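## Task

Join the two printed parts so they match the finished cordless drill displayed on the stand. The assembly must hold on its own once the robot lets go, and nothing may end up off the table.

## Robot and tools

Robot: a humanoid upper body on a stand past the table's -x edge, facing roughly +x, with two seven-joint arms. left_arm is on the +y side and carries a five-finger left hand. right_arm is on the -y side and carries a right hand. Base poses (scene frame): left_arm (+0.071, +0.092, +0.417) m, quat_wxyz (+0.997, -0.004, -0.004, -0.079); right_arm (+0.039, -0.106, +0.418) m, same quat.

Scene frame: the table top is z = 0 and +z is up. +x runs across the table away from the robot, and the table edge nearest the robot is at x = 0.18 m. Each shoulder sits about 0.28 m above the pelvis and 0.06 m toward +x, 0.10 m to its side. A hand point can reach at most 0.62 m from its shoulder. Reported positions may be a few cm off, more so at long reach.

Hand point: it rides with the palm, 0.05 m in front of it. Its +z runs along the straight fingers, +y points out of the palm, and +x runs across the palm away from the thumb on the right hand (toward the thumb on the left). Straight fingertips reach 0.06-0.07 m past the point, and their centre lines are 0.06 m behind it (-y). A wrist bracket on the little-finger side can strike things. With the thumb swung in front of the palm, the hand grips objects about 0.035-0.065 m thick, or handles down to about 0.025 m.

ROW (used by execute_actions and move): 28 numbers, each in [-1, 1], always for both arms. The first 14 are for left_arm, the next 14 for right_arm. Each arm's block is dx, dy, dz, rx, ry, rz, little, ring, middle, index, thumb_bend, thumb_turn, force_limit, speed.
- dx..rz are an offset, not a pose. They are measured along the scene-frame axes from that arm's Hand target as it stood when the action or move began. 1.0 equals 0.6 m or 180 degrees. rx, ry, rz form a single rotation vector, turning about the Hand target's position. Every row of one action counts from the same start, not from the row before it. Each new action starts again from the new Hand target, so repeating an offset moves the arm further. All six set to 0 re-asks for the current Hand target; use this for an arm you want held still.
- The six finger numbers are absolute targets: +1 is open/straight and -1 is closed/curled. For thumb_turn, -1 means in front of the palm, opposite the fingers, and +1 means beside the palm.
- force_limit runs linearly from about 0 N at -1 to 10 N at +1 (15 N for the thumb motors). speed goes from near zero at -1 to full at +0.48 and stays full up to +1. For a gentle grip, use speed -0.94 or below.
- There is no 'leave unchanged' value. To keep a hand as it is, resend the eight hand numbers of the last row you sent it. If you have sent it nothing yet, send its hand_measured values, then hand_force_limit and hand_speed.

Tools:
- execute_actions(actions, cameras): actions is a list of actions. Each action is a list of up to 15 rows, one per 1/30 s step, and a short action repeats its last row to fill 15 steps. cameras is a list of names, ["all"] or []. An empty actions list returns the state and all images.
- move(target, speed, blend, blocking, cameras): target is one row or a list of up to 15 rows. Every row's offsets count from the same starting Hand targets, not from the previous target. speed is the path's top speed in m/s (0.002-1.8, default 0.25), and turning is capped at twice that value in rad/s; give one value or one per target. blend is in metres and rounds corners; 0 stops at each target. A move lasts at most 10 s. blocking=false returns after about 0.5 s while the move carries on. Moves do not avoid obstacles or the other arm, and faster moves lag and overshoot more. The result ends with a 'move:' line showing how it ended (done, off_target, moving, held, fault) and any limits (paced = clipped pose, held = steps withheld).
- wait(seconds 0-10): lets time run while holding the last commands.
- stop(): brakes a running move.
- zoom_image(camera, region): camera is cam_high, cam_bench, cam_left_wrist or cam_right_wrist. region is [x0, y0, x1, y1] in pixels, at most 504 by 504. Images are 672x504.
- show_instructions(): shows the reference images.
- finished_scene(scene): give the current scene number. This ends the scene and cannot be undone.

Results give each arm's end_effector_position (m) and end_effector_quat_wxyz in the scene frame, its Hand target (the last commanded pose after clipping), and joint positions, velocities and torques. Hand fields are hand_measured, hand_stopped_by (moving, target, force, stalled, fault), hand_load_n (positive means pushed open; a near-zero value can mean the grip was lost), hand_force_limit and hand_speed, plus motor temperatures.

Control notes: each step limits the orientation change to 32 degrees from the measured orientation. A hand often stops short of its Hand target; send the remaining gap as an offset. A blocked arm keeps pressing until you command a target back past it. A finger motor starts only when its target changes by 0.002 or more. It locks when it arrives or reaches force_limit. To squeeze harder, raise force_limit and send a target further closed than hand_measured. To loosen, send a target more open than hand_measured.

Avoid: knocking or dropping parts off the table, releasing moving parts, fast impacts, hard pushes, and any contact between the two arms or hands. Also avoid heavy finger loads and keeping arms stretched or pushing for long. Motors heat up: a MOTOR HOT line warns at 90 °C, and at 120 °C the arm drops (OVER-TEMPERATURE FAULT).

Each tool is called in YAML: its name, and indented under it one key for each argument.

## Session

execute_actions:
  actions: []

zoom_image:
  camera: "cam_high"
  region: [120, 230, 500, 500]

zoom_image:
  camera: "cam_bench"
  region: [180, 20, 480, 250]

zoom_image:
  camera: "cam_bench"
  region: [180, 240, 530, 480]

Scene clock: 0.00 s.
left_arm: end_effector_position=(+0.1880, +0.0929, +0.5179) hand_measured=(+1.000, +1.000, +1.000, +1.000, +1.000, +1.000) hand_load_n=(+0.0, +0.0, +0.0, +0.0, +0.0, +0.0) hand_stopped_by=(target, target, target, target, target, target) hand_force_limit=0.00 hand_speed=-0.80 end_effector_quat_wxyz=(+0.139, +0.062, -0.158, +0.976) | right_arm: end_effector_position=(+0.1505, -0.1418, +0.5196) hand_measured=(+1.000, +1.000, +1.000, +1.000, +1.000, +1.000) hand_load_n=(+0.0, +0.0, +0.0, +0.0, +0.0, +0.0) hand_stopped_by=(target, target, target, target, target, target) hand_force_limit=0.00 hand_speed=-0.80 end_effector_quat_wxyz=(+0.984, -0.153, +0.087, -0.018)
Joint positions: left_arm=[-0.08 0.5 0.23 -0.53 -0.57 -1 -0.31] | right_arm=[-0.08 -0.5 -0.23 -0.53 0.57 -1 0.31]
Joint velocities: within noise
Joint torques (N m): no reading
Motor temperatures (°C): left_arm=[44 46 34 42 34 36 32] | right_arm=[49 47 44 43 40 30 31]
Hand target: left_arm +0.1880, +0.0929, +0.5179; +0.139, +0.062, -0.158, +0.976 | right_arm +0.1505, -0.1418, +0.5196; +0.984, -0.153, +0.087, -0.018

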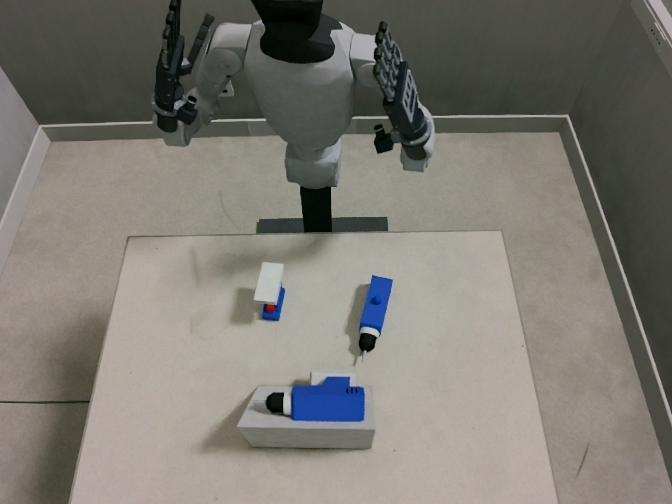

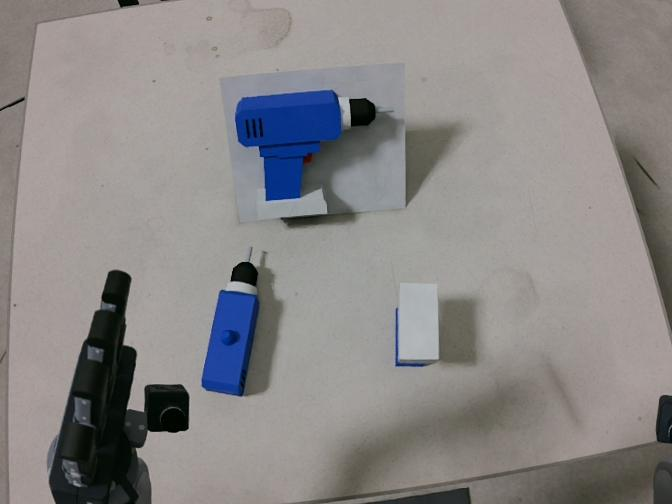

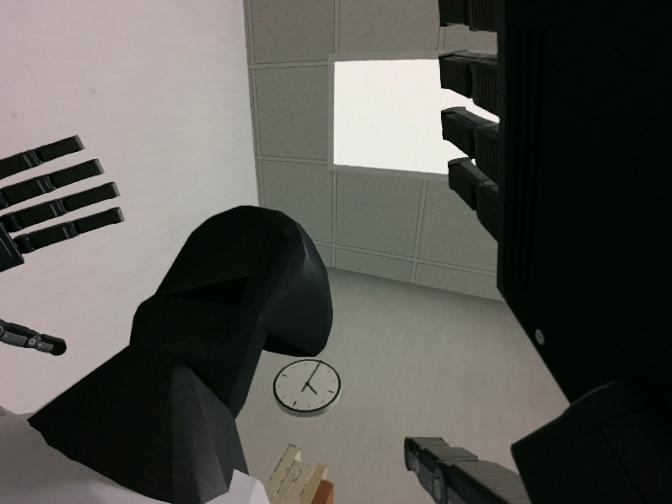

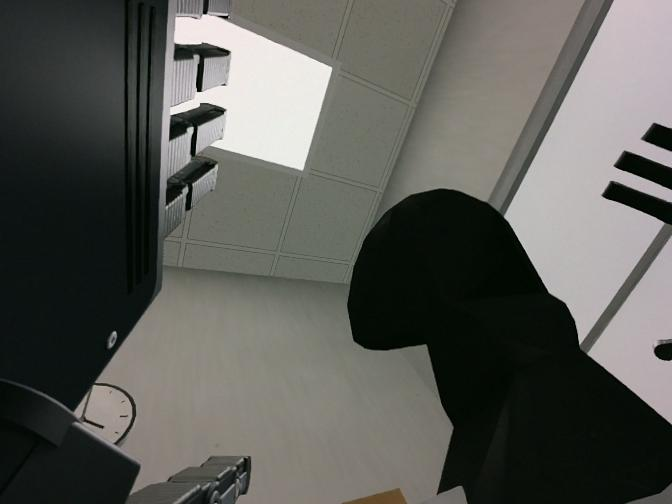

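Scaled by 1.326 from the camera's 672x504 image, which has a finer 960x720 frame.

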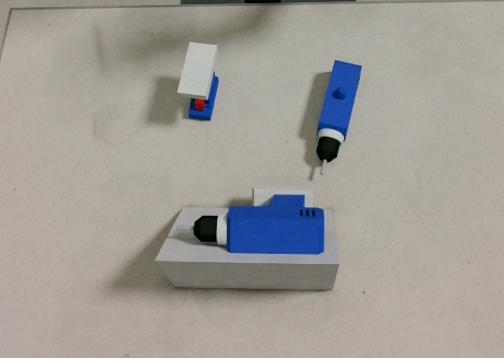

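Scaled by 1.680 from the camera's 672x504 image, which has a finer 960x720 frame.

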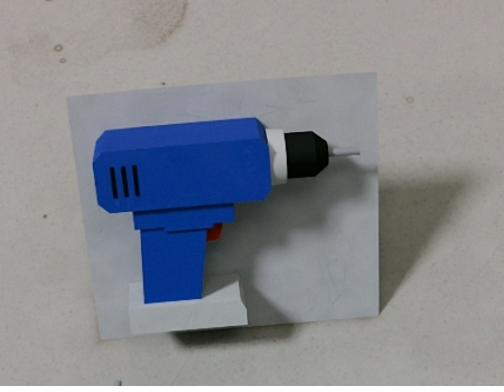

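Scaled by 1.440 from the camera's 672x504 image, which has a finer 960x720 frame.

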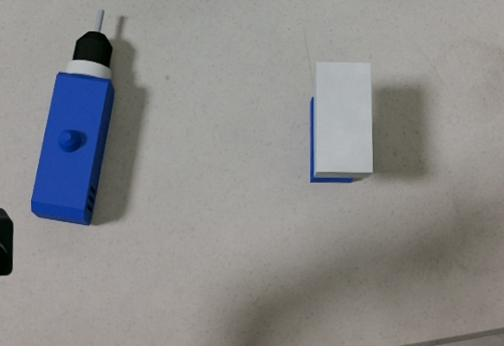

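move:
  target: [0,0,0,0,0,0,1,1,1,1,1,1,0,-0.8,0.216,-0.164,-0.4,-0.39,0.11,-0.146,1,1,1,1,1,-1,0,0]

move:
  target: [0,0,0,0,0,0,1,1,1,1,1,1,0,-0.8,0.03,0,-0.1,-0.109,0.125,0.0,1,1,1,1,1,-1,0,0]

move:
  target: [0,0,0,0,0,0,1,1,1,1,1,1,0,-0.8,0.0,0,0,0,0,0.178,1,1,1,1,1,-1,0,0]
  cameras: ["all"]

Scene clock: 75.90 s.
left_arm: end_effector_position=(+0.1880, +0.0929, +0.5179) hand_measured=(+1.000, +1.000, +1.000, +1.000, +1.000, +1.000) hand_load_n=(+0.0, +0.0, +0.0, +0.0, +0.0, +0.0) hand_stopped_by=(target, target, target, target, target, target) hand_force_limit=0.00 hand_speed=-0.80 end_effector_quat_wxyz=(+0.139, +0.062, -0.158, +0.976) | right_arm: end_effector_position=(+0.2777, -0.2418, +0.2789) hand_measured=(+1.000, +1.000, +1.000, +1.000, +1.000, -1.000) hand_load_n=(+0.0, +0.0, +0.0, +0.0, +0.0, +0.0) hand_stopped_by=(target, target, target, target, target, target) hand_force_limit=0.00 hand_speed=0.00 end_effector_quat_wxyz=(+0.639, -0.667, +0.286, -0.256)
Joint positions: left_arm=[-0.08 0.5 0.23 -0.53 -0.57 -1 -0.31] | right_arm=[-0.486 -0.855 -0.407 0.712 0.624 -1.585 1.616]
Joint torques (N m): left_arm=[-1.88 1.52 1.19 -1.56 -0.5 -0.29 0.22] | right_arm=[-6.88 -3.93 -2.72 -2.04 1.53 -0.06 -0.63]
Hand target: left_arm +0.1880, +0.0929, +0.5179; +0.139, +0.062, -0.158, +0.976 | right_arm +0.2801, -0.2402, +0.2796; +0.663, -0.662, +0.248, -0.248
Off the commanded pose: left_arm 0.000 m, 0 deg | right_arm 0.003 m, 5 deg.
joint sent to its limit (right arm) — joint 6 (wrist pitch), lower limit; joint 7 (wrist yaw), upper limit. The joint targets are off in orientation, not in position.
move: off_target (right_arm)

Scene clock: 77.43 s.
left_arm: end_effector_position=(+0.1880, +0.0929, +0.5179) hand_measured=(+1.000, +1.000, +1.000, +1.000, +1.000, +1.000) hand_load_n=(+0.0, +0.0, +0.0, +0.0, +0.0, +0.0) hand_stopped_by=(target, target, target, target, target, target) hand_force_limit=0.00 hand_speed=-0.80 end_effector_quat_wxyz=(+0.139, +0.062, -0.158, +0.976) | right_arm: end_effector_position=(+0.2954, -0.2427, +0.2189) hand_measured=(+1.000, +1.000, +1.000, +1.000, +1.000, -1.000) hand_load_n=(+0.0, +0.0, +0.0, +0.0, +0.0, +0.0) hand_stopped_by=(target, target, target, target, target, target) hand_force_limit=0.00 hand_speed=0.00 end_effector_quat_wxyz=(-0.478, +0.799, -0.330, +0.153)
Joint positions: left_arm=[-0.08 0.5 0.23 -0.53 -0.57 -1 -0.31] | right_arm=[-0.76 -0.849 -0.273 0.855 0.088 -1.497 1.616]
Joint torques (N m): left_arm=[-1.89 1.51 1.19 -1.55 -0.51 -0.29 0.22] | right_arm=[-9.02 -3.75 -1.81 -1.26 1.49 -0.07 -0.56]
Hand target: left_arm +0.1880, +0.0929, +0.5179; +0.139, +0.062, -0.158, +0.976 | right_arm +0.2981, -0.2402, +0.2196; -0.480, +0.800, -0.326, +0.153
Off the commanded pose: left_arm 0.000 m, 0 deg | right_arm 0.004 m, 0 deg.
move: off_target (right_arm)

Scene clock: 79.13 s.
left_arm: end_effector_position=(+0.1880, +0.0929, +0.5179) hand_measured=(+1.000, +1.000, +1.000, +1.000, +1.000, +1.000) hand_load_n=(+0.0, +0.0, +0.0, +0.0, +0.0, +0.0) hand_stopped_by=(target, target, target, target, target, target) hand_force_limit=0.00 hand_speed=-0.80 end_effector_quat_wxyz=(+0.139, +0.062, -0.158, +0.976) | right_arm: end_effector_position=(+0.2948, -0.2368, +0.2156) hand_measured=(+1.000, +1.000, +1.000, +1.000, +1.000, -1.000) hand_load_n=(+0.0, +0.0, +0.0, +0.0, +0.0, +0.0) hand_stopped_by=(target, target, target, target, target, target) hand_force_limit=0.00 hand_speed=0.00 end_effector_quat_wxyz=(-0.389, +0.887, -0.220, +0.114)
Joint positions: left_arm=[-0.08 0.5 0.23 -0.53 -0.57 -1 -0.31] | right_arm=[-0.963 -0.926 0.134 0.879 0.137 -1.585 1.616]
Joint torques (N m): left_arm=[-1.88 1.51 1.2 -1.56 -0.5 -0.29 0.22] | right_arm=[-10.14 -4.55 -1.9 -2.32 1.5 -0.04 -0.51]
Hand target: left_arm +0.1880, +0.0929, +0.5179; +0.139, +0.062, -0.158, +0.976 | right_arm +0.2981, -0.2402, +0.2196; -0.504, +0.859, -0.093, +0.014
Off the commanded pose: left_arm 0.000 m, 0 deg | right_arm 0.006 m, 23 deg.
joint sent to its limit (right arm) — joint 6 (wrist pitch), lower limit; joint 7 (wrist yaw), upper limit. The joint targets are off in orientation, not in position.
move: off_target (right_arm)

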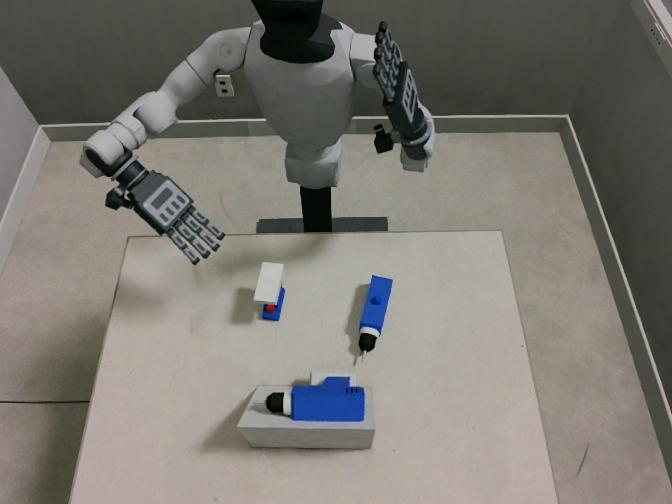

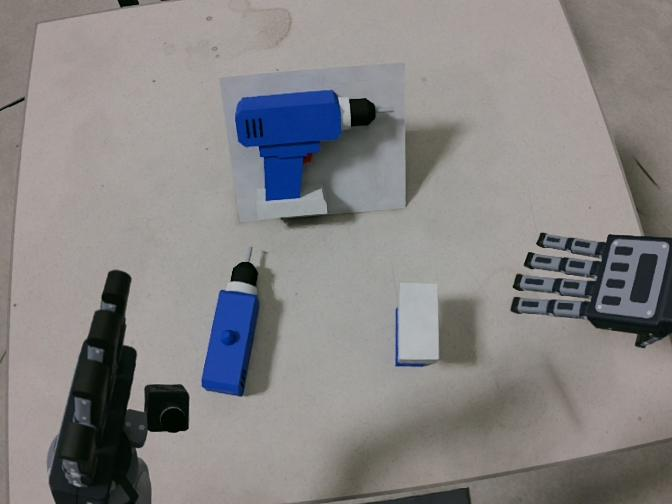

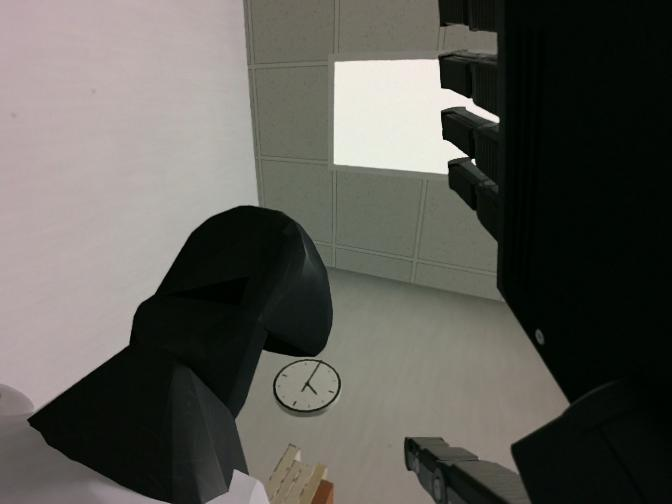

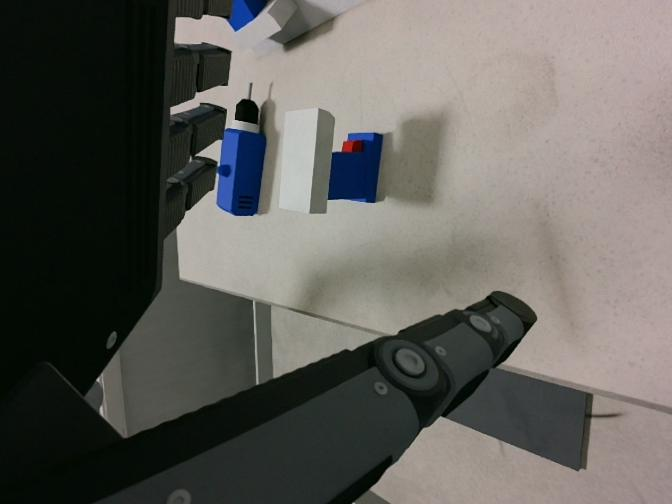

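move:
  target: [0,0,0,0,0,0,1,1,1,1,1,1,0,-0.8,0.08,0.22,0.05,0,0,0,1,1,1,1,1,-1,0,0]
  speed: 0.2
  cameras: ["all"]

Scene clock: 88.97 s.
left_arm: end_effector_position=(+0.1880, +0.0929, +0.5179) hand_measured=(+1.000, +1.000, +1.000, +1.000, +1.000, +1.000) hand_load_n=(+0.0, +0.0, +0.0, +0.0, +0.0, +0.0) hand_stopped_by=(target, target, target, target, target, target) hand_force_limit=0.00 hand_speed=-0.80 end_effector_quat_wxyz=(+0.139, +0.062, -0.158, +0.976) | right_arm: end_effector_position=(+0.3445, -0.1100, +0.2486) hand_measured=(+1.000, +1.000, +1.000, +1.000, +1.000, -1.000) hand_load_n=(+0.0, +0.0, +0.0, +0.0, +0.0, +0.0) hand_stopped_by=(target, target, target, target, target, target) hand_force_limit=0.00 hand_speed=0.00 end_effector_quat_wxyz=(-0.485, +0.864, -0.127, +0.050)
Joint positions: left_arm=[-0.08 0.5 0.23 -0.53 -0.57 -1 -0.31] | right_arm=[-1.343 -0.529 0.177 1.191 0.04 -1.585 1.616]
Joint torques (N m): left_arm=[-1.88 1.52 1.2 -1.55 -0.5 -0.29 0.22] | right_arm=[-11.36 -1.66 -2.29 -2.55 1.46 -0.08 -0.55]
Motor temperatures (°C): left_arm=[45 49 35 43 34 36 32] | right_arm=[59 52 44 44 40 30 31]
Hand target: left_arm +0.1880, +0.0929, +0.5179; +0.139, +0.062, -0.158, +0.976 | right_arm +0.3461, -0.1082, +0.2496; -0.504, +0.859, -0.093, +0.014
Off the commanded pose: left_arm 0.000 m, 0 deg | right_arm 0.003 m, 6 deg.
joint sent to its limit (right arm) — joint 6 (wrist pitch), lower limit; joint 7 (wrist yaw), upper limit. The joint targets are off in orientation, not in position.
move: off_target (right_arm)

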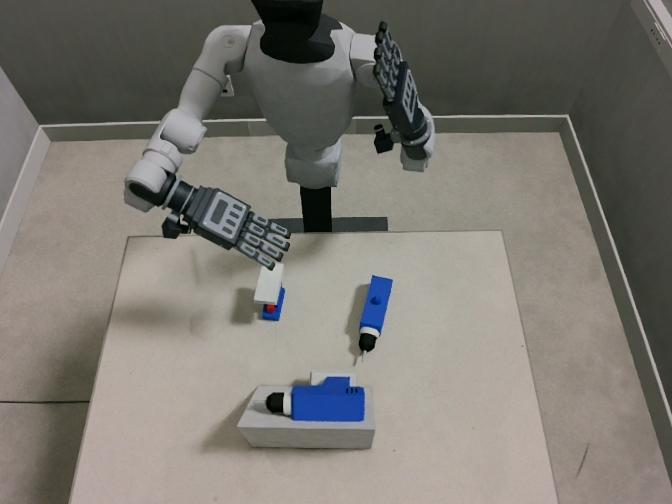

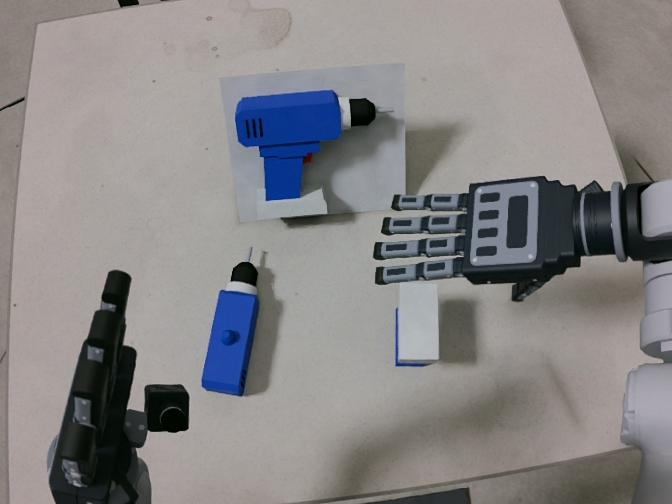

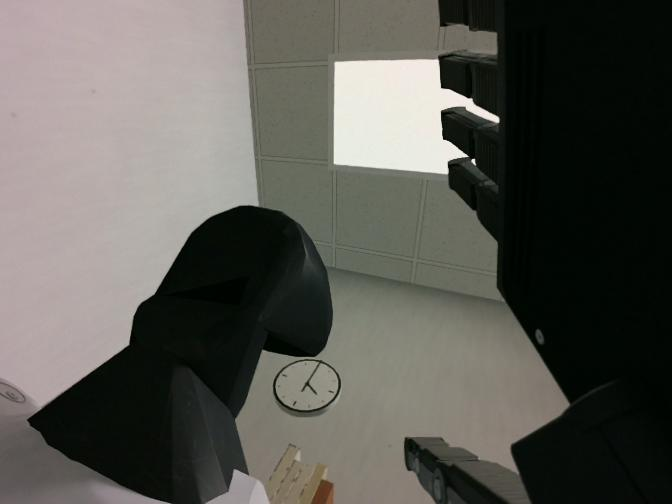

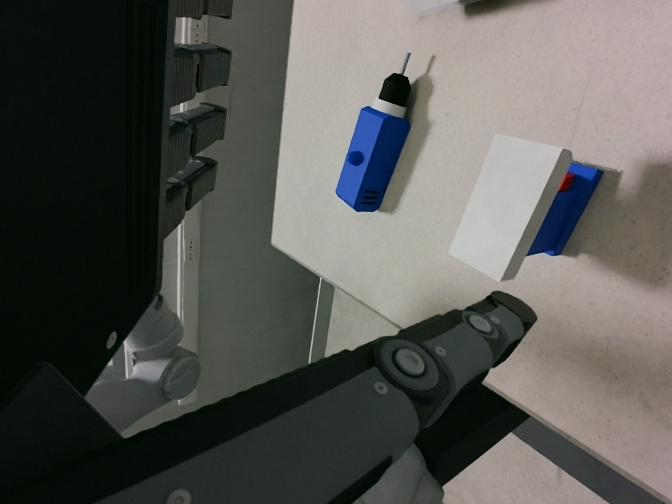

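move:
  target: [0,0,0,0,0,0,1,1,1,1,1,1,0,-0.8,0.01,0.07,-0.14,0,0,0.02,1,1,1,1,1,-1,0,0]
  speed: 0.12
  cameras: ["cam_high","cam_bench","cam_right_wrist"]

Scene clock: 111.23 s.
left_arm: end_effector_position=(+0.1880, +0.0929, +0.5179) hand_measured=(+1.000, +1.000, +1.000, +1.000, +1.000, +1.000) hand_load_n=(+0.0, +0.0, +0.0, +0.0, +0.0, +0.0) hand_stopped_by=(target, target, target, target, target, target) hand_force_limit=0.00 hand_speed=-0.80 end_effector_quat_wxyz=(+0.139, +0.062, -0.158, +0.976) | right_arm: end_effector_position=(+0.3469, -0.0643, +0.1613) hand_measured=(+1.000, +1.000, +1.000, +1.000, +1.000, -1.000) hand_load_n=(+0.0, +0.0, +0.0, +0.0, +0.0, +0.0) hand_stopped_by=(target, target, target, target, target, target) hand_force_limit=0.00 hand_speed=0.00 end_effector_quat_wxyz=(-0.494, +0.865, -0.081, +0.039)
Joint positions: left_arm=[-0.08 0.5 0.23 -0.53 -0.57 -1 -0.31] | right_arm=[-1.421 -0.406 0.445 1.277 -1.966 -1.439 -0.607]
Joint torques (N m): left_arm=[-1.89 1.51 1.2 -1.55 -0.5 -0.29 0.22] | right_arm=[-13.34 -2.09 -1.51 -1 1.48 0.13 -0.66]
Motor temperatures (°C): left_arm=[45 49 35 44 34 36 32] | right_arm=[67 50 44 45 40 30 31]
Hand target: left_arm +0.1880, +0.0929, +0.5179; +0.139, +0.062, -0.158, +0.976 | right_arm +0.3521, -0.0662, +0.1656; -0.504, +0.861, -0.066, -0.002
Off the commanded pose: left_arm 0.000 m, 0 deg | right_arm 0.007 m, 5 deg.
joint sent to its limit (right arm) — joint 5 (wrist roll), lower limit. The joint targets are off in orientation, not in position.
move: off_target (right_arm)
Images, in order (width x height): cam_high 672x504, cam_bench 672x504, cam_right_wrist 672x504.

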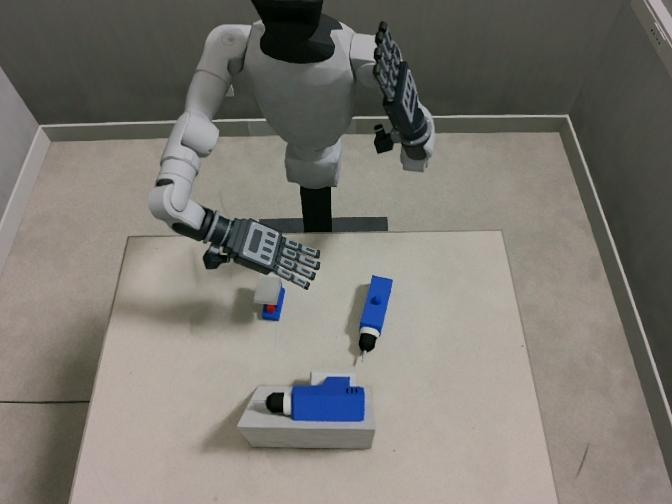

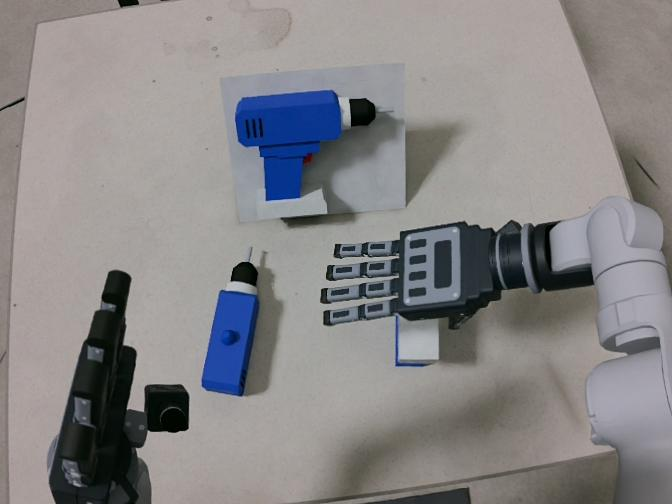

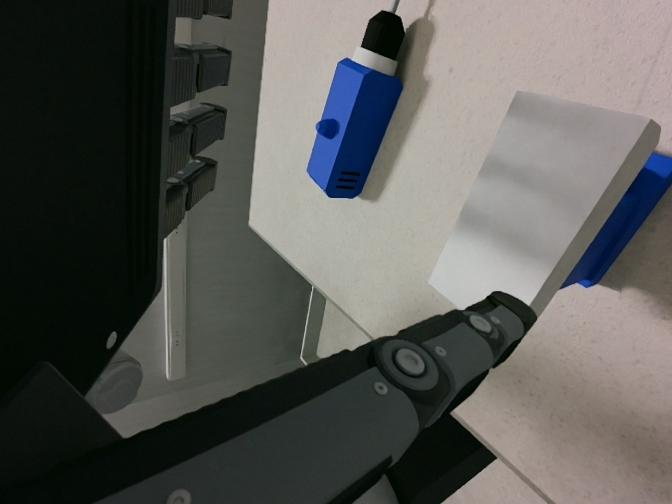

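move:
  target: [0,0,0,0,0,0,1,1,1,1,1,1,0,-0.8,0.016,-0.042,-0.065,0,0,0,1,1,1,1,1,-1,0,0]
  speed: 0.1
  cameras: ["cam_high","cam_bench","cam_right_wrist"]

Scene clock: 127.53 s.
left_arm: end_effector_position=(+0.1880, +0.0929, +0.5179) hand_measured=(+1.000, +1.000, +1.000, +1.000, +1.000, +1.000) hand_load_n=(+0.0, +0.0, +0.0, +0.0, +0.0, +0.0) hand_stopped_by=(target, target, target, target, target, target) hand_force_limit=0.00 hand_speed=-0.80 end_effector_quat_wxyz=(+0.139, +0.062, -0.158, +0.976) | right_arm: end_effector_position=(+0.3593, -0.0918, +0.1250) hand_measured=(+1.000, +1.000, +1.000, +1.000, +1.000, -1.000) hand_load_n=(+0.0, +0.0, -0.5, +0.0, +0.0, +0.0) hand_stopped_by=(target, target, target, target, target, target) hand_force_limit=0.00 hand_speed=0.00 end_effector_quat_wxyz=(-0.477, +0.871, -0.078, +0.089)
Joint positions: left_arm=[-0.08 0.5 0.23 -0.53 -0.57 -1 -0.31] | right_arm=[-1.413 -0.387 0.809 1.446 -1.966 -1.184 -0.951]
Joint torques (N m): left_arm=[-1.89 1.51 1.19 -1.55 -0.5 -0.29 0.22] | right_arm=[-12.22 -1.27 -1.27 -0.53 1.37 0.23 -0.65]
Motor temperatures (°C): left_arm=[45 49 35 44 34 36 32] | right_arm=[76 49 44 44 40 30 31]
Hand target: left_arm +0.1880, +0.0929, +0.5179; +0.139, +0.062, -0.158, +0.976 | right_arm +0.3617, -0.0914, +0.1266; -0.504, +0.861, -0.066, -0.002
Off the commanded pose: left_arm 0.000 m, 0 deg | right_arm 0.003 m, 11 deg.
joint sent to its limit (right arm) — joint 5 (wrist roll), lower limit. The joint targets are off in orientation, not in position.
move: off_target (right_arm)
Images, in order (width x height): cam_high 672x504, cam_bench 672x504, cam_right_wrist 672x504.

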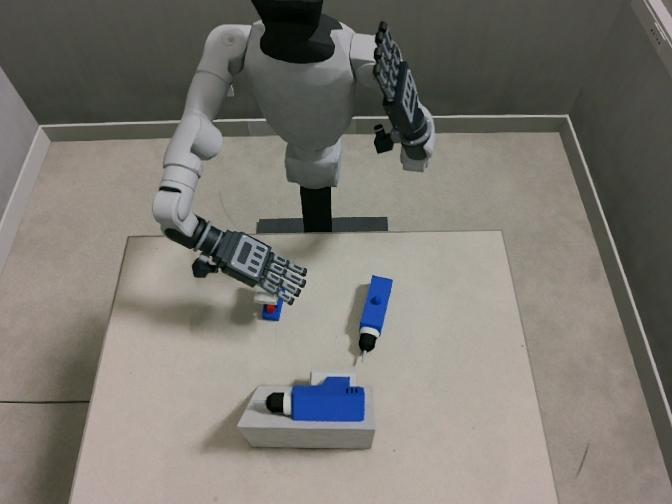

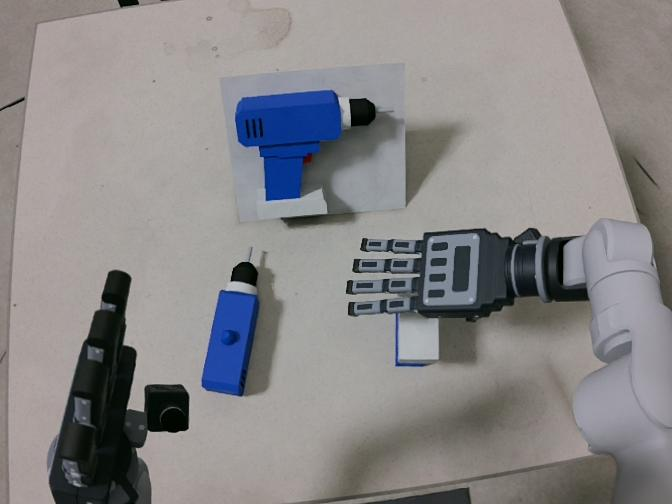

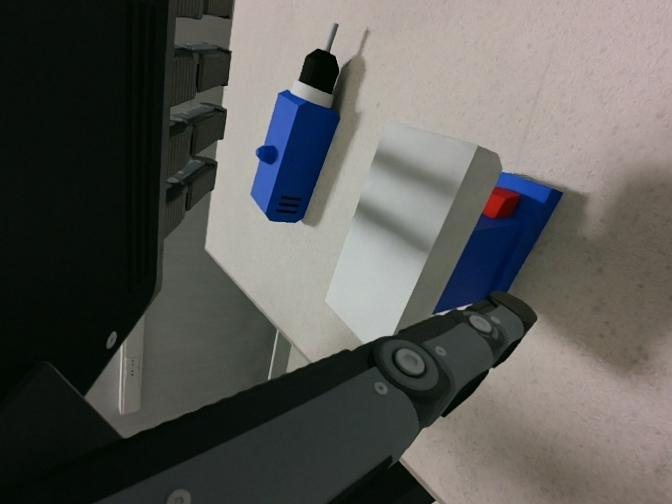

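move:
  target: [0,0,0,0,0,0,1,1,1,1,1,1,0,-0.8,-0.005,0.026,-0.058,0,0,0,1,1,0.7,0.7,1,-1,0,-0.5]
  speed: 0.06
  cameras: ["cam_high","cam_bench","cam_right_wrist"]

Scene clock: 141.97 s.
left_arm: end_effector_position=(+0.1880, +0.0929, +0.5179) hand_measured=(+1.000, +1.000, +1.000, +1.000, +1.000, +1.000) hand_load_n=(+0.0, +0.0, +0.0, +0.0, +0.0, +0.0) hand_stopped_by=(target, target, target, target, target, target) hand_force_limit=0.00 hand_speed=-0.80 end_effector_quat_wxyz=(+0.139, +0.062, -0.158, +0.976) | right_arm: end_effector_position=(+0.3639, -0.0765, +0.0980) hand_measured=(+1.000, +1.000, +0.700, +0.700, +1.000, -1.000) hand_load_n=(+0.0, +0.0, +0.0, +0.0, +0.0, +0.0) hand_stopped_by=(target, target, target, target, target, target) hand_force_limit=0.00 hand_speed=-0.50 end_effector_quat_wxyz=(-0.466, +0.875, -0.066, +0.110)
Joint positions: left_arm=[-0.08 0.5 0.23 -0.53 -0.57 -1 -0.31] | right_arm=[-1.361 -0.304 0.77 1.475 -1.966 -1.048 -0.879]
Joint torques (N m): left_arm=[-1.88 1.51 1.19 -1.55 -0.51 -0.29 0.22] | right_arm=[-8.63 -1.13 -1.83 -1.21 1.7 0.24 -0.51]
Motor temperatures (°C): left_arm=[45 49 35 44 34 36 32] | right_arm=[72 49 44 43 40 30 31]
Hand target: left_arm +0.1880, +0.0929, +0.5179; +0.139, +0.062, -0.158, +0.976 | right_arm +0.3587, -0.0758, +0.0918; -0.504, +0.861, -0.066, -0.002
Off the commanded pose: left_arm 0.000 m, 0 deg | right_arm 0.008 m, 14 deg.
move: off_target (right_arm)
Images, in order (width x height): cam_high 672x504, cam_bench 672x504, cam_right_wrist 672x504.

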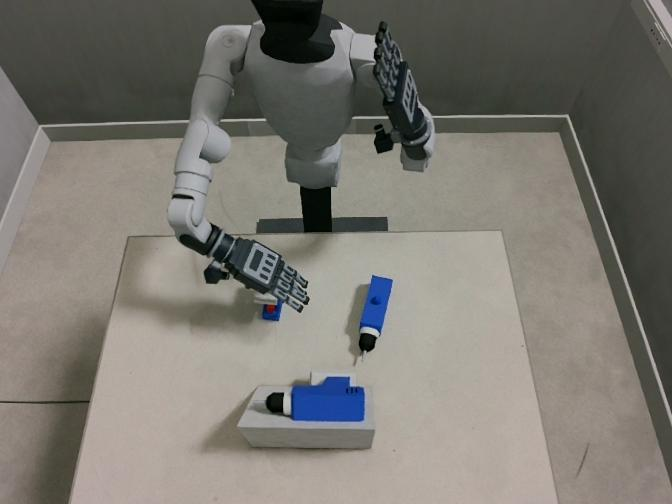

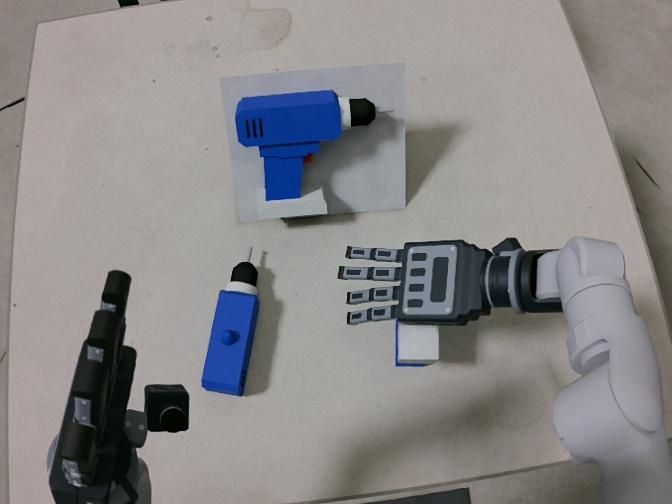

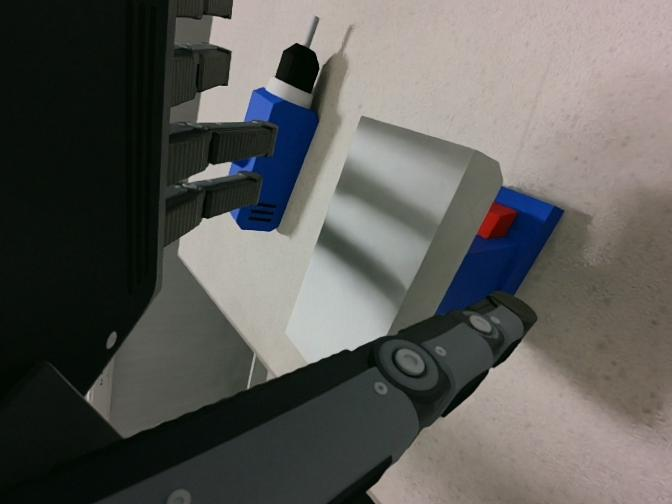

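move:
  target: [0,0,0,0,0,0,1,1,1,1,1,1,0,-0.8,0,0,-0.004,0,0,0,1,1,0.3,0.3,0.85,-1,-0.7,-0.7]
  speed: 0.06
  cameras: ["cam_high","cam_bench","cam_right_wrist"]

Scene clock: 159.73 s.
left_arm: end_effector_position=(+0.1880, +0.0929, +0.5179) hand_measured=(+1.000, +1.000, +1.000, +1.000, +1.000, +1.000) hand_load_n=(+0.0, +0.0, +0.0, +0.0, +0.0, +0.0) hand_stopped_by=(target, target, target, target, target, target) hand_force_limit=0.00 hand_speed=-0.80 end_effector_quat_wxyz=(+0.139, +0.062, -0.158, +0.976) | right_arm: end_effector_position=(+0.3635, -0.0777, +0.0949) hand_measured=(+1.000, +1.000, +0.300, +0.300, +0.850, -1.000) hand_load_n=(+0.0, -0.5, +0.0, +0.0, +0.5, +0.5) hand_stopped_by=(target, target, target, target, target, target) hand_force_limit=-0.70 hand_speed=-0.70 end_effector_quat_wxyz=(-0.465, +0.876, -0.069, +0.112)
Joint positions: left_arm=[-0.08 0.5 0.23 -0.53 -0.57 -1 -0.31] | right_arm=[-1.352 -0.304 0.763 1.475 -1.966 -1.039 -0.871]
Joint torques (N m): left_arm=[-1.88 1.51 1.2 -1.55 -0.51 -0.29 0.22] | right_arm=[-8.68 -1.2 -1.82 -1.64 1.55 0.31 -0.5]
Motor temperatures (°C): left_arm=[45 49 35 44 34 36 32] | right_arm=[65 48 44 44 40 30 31]
Hand target: left_arm +0.1880, +0.0929, +0.5179; +0.139, +0.062, -0.158, +0.976 | right_arm +0.3587, -0.0758, +0.0894; -0.504, +0.861, -0.066, -0.002
Off the commanded pose: left_arm 0.000 m, 0 deg | right_arm 0.008 m, 14 deg.
move: off_target (right_arm)
Images, in order (width x height): cam_high 672x504, cam_bench 672x504, cam_right_wrist 672x504.

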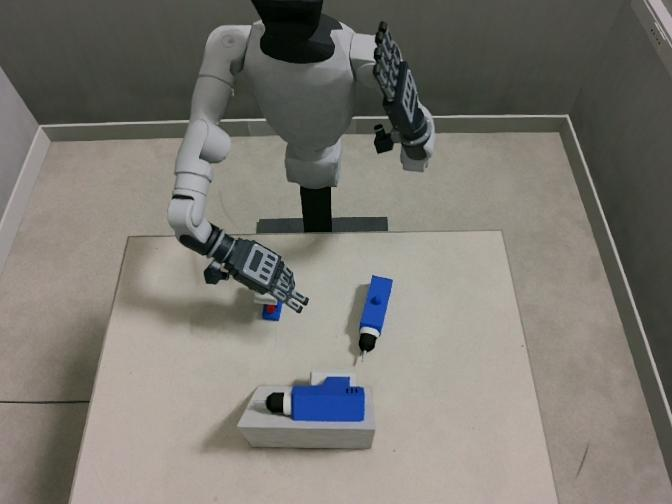

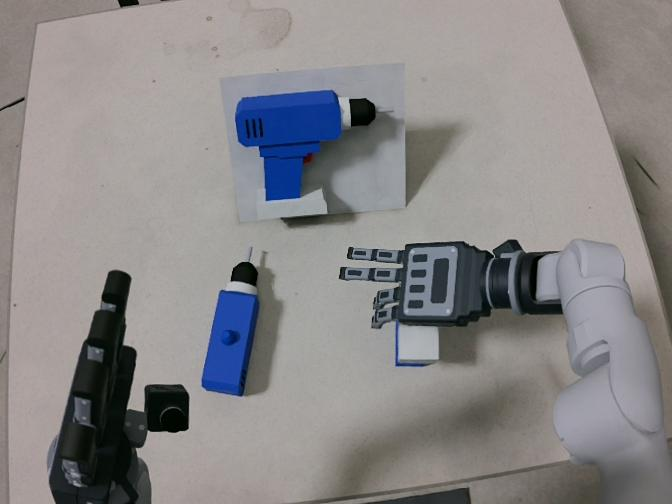

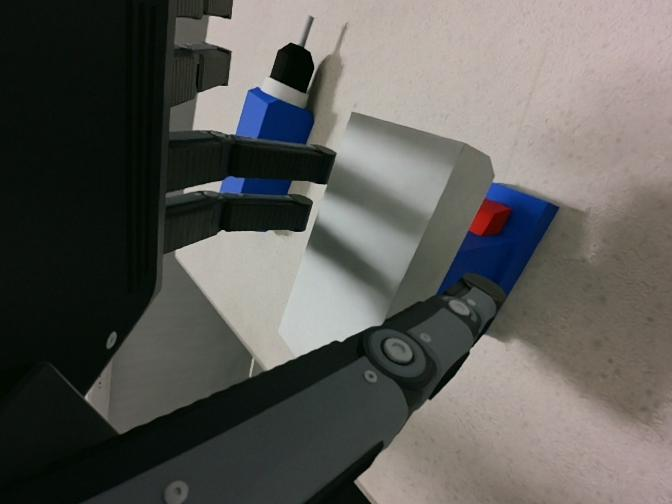

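move:
  target: [0,0,0,0,0,0,1,1,1,1,1,1,0,-0.8,-0.007,0.0,0,0,0,0,1,1,-0.3,-0.3,0.3,-1,-0.65,-0.85]
  speed: 0.06
  cameras: ["cam_high","cam_bench","cam_right_wrist"]

Scene clock: 173.90 s.
left_arm: end_effector_position=(+0.1880, +0.0929, +0.5179) hand_measured=(+1.000, +1.000, +1.000, +1.000, +1.000, +1.000) hand_load_n=(+0.0, +0.0, +0.0, +0.0, +0.0, +0.0) hand_stopped_by=(target, target, target, target, target, target) hand_force_limit=0.00 hand_speed=-0.80 end_effector_quat_wxyz=(+0.139, +0.062, -0.158, +0.976) | right_arm: end_effector_position=(+0.3616, -0.0767, +0.0954) hand_measured=(+1.000, +1.000, +0.038, -0.016, +0.718, -1.000) hand_load_n=(+0.0, +0.0, +1.5, +5.5, +6.5, +0.0) hand_stopped_by=(target, target, force, force, force, target) hand_force_limit=-0.65 hand_speed=-0.85 end_effector_quat_wxyz=(-0.467, +0.875, -0.071, +0.107)
Joint positions: left_arm=[-0.08 0.5 0.23 -0.53 -0.57 -1 -0.31] | right_arm=[-1.352 -0.304 0.763 1.475 -1.966 -1.048 -0.875]
Joint torques (N m): left_arm=[-1.89 1.52 1.2 -1.55 -0.51 -0.29 0.22] | right_arm=[-8.35 -1.55 -1.47 -2.19 1.4 0.02 -0.78]
Motor temperatures (°C): left_arm=[45 49 35 44 34 36 32] | right_arm=[63 48 44 44 40 30 31]
Hand target: left_arm +0.1880, +0.0929, +0.5179; +0.139, +0.062, -0.158, +0.976 | right_arm +0.3545, -0.0758, +0.0894; -0.504, +0.861, -0.066, -0.002
Off the commanded pose: left_arm 0.000 m, 0 deg | right_arm 0.009 m, 13 deg.
move: off_target (right_arm)
Images, in order (width x height): cam_high 672x504, cam_bench 672x504, cam_right_wrist 672x504.

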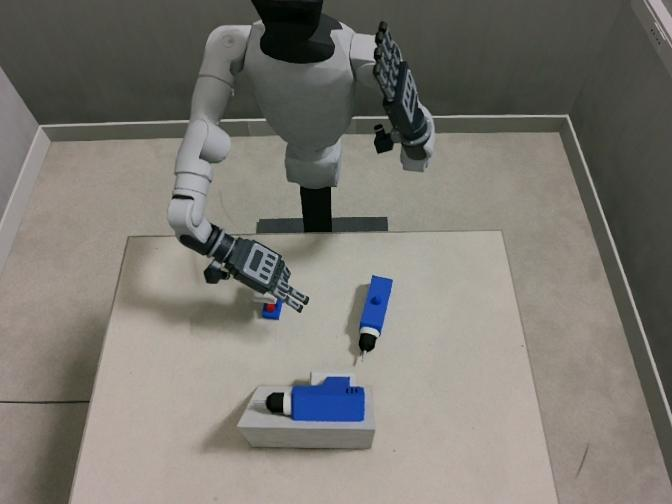

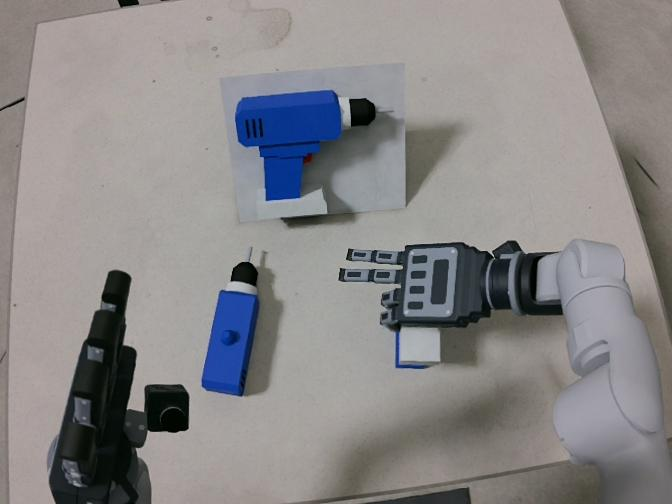

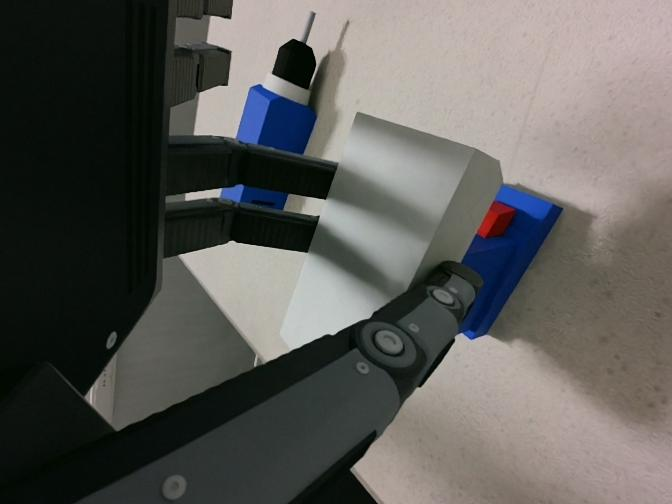

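move:
  target: [0,0,0,0,0,0,1,1,1,1,1,1,0,-0.8,0.005,0,0.008,0,0,0,1,1,-0.5,-0.5,0,-1,0.1,-0.85]
  speed: 0.05
  cameras: ["cam_right_wrist"]

move:
  target: [0,0,0,0,0,0,1,1,1,1,1,1,0,-0.8,0,0,0.05,0,0,0,1,1,-0.5,-0.5,0,-1,0.1,-0.85]
  speed: 0.04
  cameras: ["cam_high","cam_bench","cam_right_wrist"]

Scene clock: 182.67 s.
left_arm: end_effector_position=(+0.1880, +0.0929, +0.5179) hand_measured=(+1.000, +1.000, +1.000, +1.000, +1.000, +1.000) hand_load_n=(+0.0, +0.0, +0.0, +0.0, +0.0, +0.0) hand_stopped_by=(target, target, target, target, target, target) hand_force_limit=0.00 hand_speed=-0.80 end_effector_quat_wxyz=(+0.139, +0.062, -0.158, +0.976) | right_arm: end_effector_position=(+0.3596, -0.0761, +0.0957) hand_measured=(+1.000, +1.000, +0.014, -0.028, +0.718, -1.000) hand_load_n=(+0.0, +0.0, +6.5, +5.0, +12.0, +2.0) hand_stopped_by=(target, target, force, force, force, target) hand_force_limit=0.10 hand_speed=-0.85 end_effector_quat_wxyz=(-0.468, +0.875, -0.072, +0.103)
Joint positions: left_arm=[-0.08 0.5 0.23 -0.53 -0.57 -1 -0.31] | right_arm=[-1.352 -0.304 0.765 1.475 -1.966 -1.057 -0.878]
Joint torques (N m): left_arm=[-1.88 1.52 1.19 -1.55 -0.51 -0.29 0.22] | right_arm=[-9.97 -1.69 -1.81 -2 1.42 -0.04 -0.61]
Motor temperatures (°C): left_arm=[45 49 35 44 34 36 32] | right_arm=[64 48 44 44 40 30 31]
Hand target: left_arm +0.1880, +0.0929, +0.5179; +0.139, +0.062, -0.158, +0.976 | right_arm +0.3575, -0.0758, +0.0942; -0.504, +0.861, -0.066, -0.002
Off the commanded pose: left_arm 0.000 m, 0 deg | right_arm 0.003 m, 13 deg.
move: off_target (right_arm)
Images, in order (width x height): cam_right_wrist 672x504.

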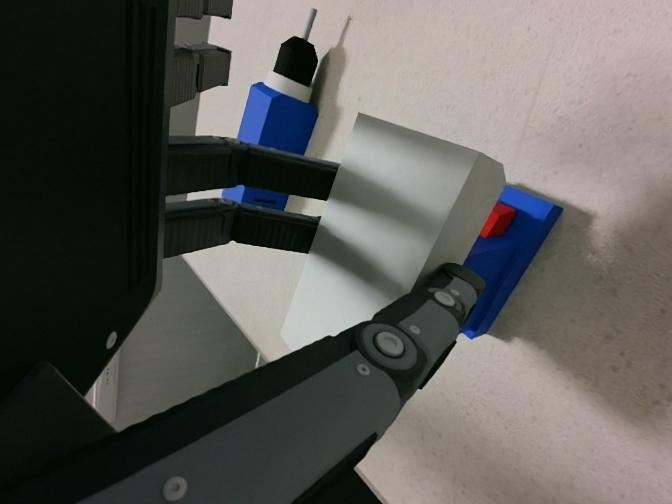

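Scene clock: 185.77 s.
left_arm: end_effector_position=(+0.1880, +0.0929, +0.5179) hand_measured=(+1.000, +1.000, +1.000, +1.000, +1.000, +1.000) hand_load_n=(+0.0, +0.0, +0.0, +0.0, +0.0, +0.0) hand_stopped_by=(target, target, target, target, target, target) hand_force_limit=0.00 hand_speed=-0.80 end_effector_quat_wxyz=(+0.139, +0.062, -0.158, +0.976) | right_arm: end_effector_position=(+0.3486, -0.0767, +0.1142) hand_measured=(+1.000, +1.000, +0.014, -0.028, +0.718, -1.000) hand_load_n=(+0.0, +0.0, +6.5, +5.0, +12.0, +2.0) hand_stopped_by=(target, target, force, force, force, target) hand_force_limit=0.10 hand_speed=-0.85 end_effector_quat_wxyz=(-0.479, +0.871, -0.086, +0.068)
Joint positions: left_arm=[-0.08 0.5 0.23 -0.53 -0.57 -1 -0.31] | right_arm=[-1.392 -0.337 0.765 1.464 -1.97 -1.19 -0.9]
Joint torques (N m): left_arm=[-1.89 1.52 1.2 -1.55 -0.5 -0.29 0.22] | right_arm=[-13.9 -2.13 -1.29 -2.39 1.38 -0.08 -0.78]
Motor temperatures (°C): left_arm=[45 49 35 44 34 36 32] | right_arm=[67 48 44 44 40 30 31]
Hand target: left_arm +0.1880, +0.0929, +0.5179; +0.139, +0.062, -0.158, +0.976 | right_arm +0.3575, -0.0758, +0.1242; -0.504, +0.861, -0.066, -0.002
Off the commanded pose: left_arm 0.000 m, 0 deg | right_arm 0.013 m, 9 deg.
joint sent to its limit (right arm) — joint 5 (wrist roll), lower limit. The joint targets are off in orientation, not in position.
move: off_target (right_arm)
Images, in order (width x height): cam_high 672x504, cam_bench 672x504, cam_right_wrist 672x504.

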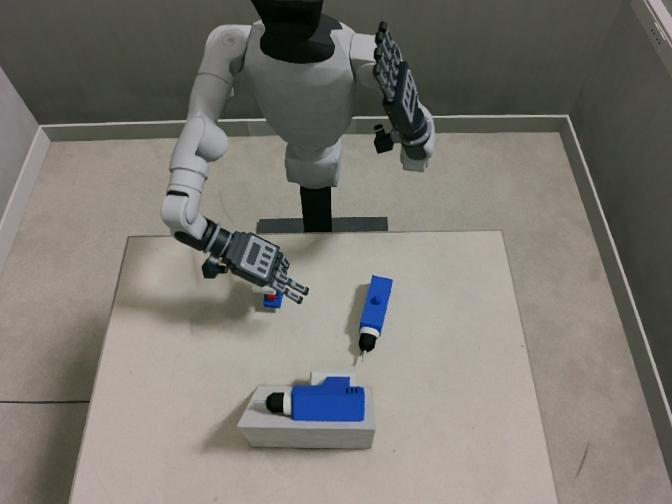

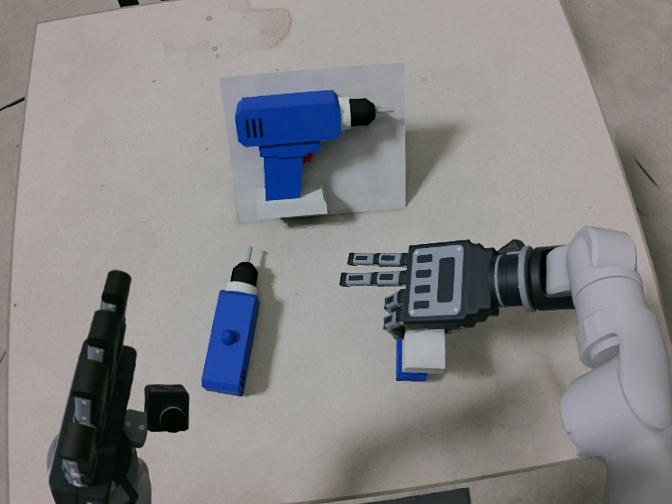

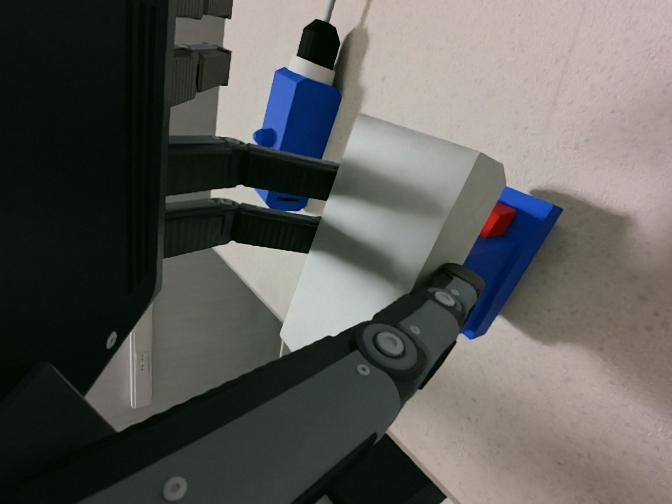

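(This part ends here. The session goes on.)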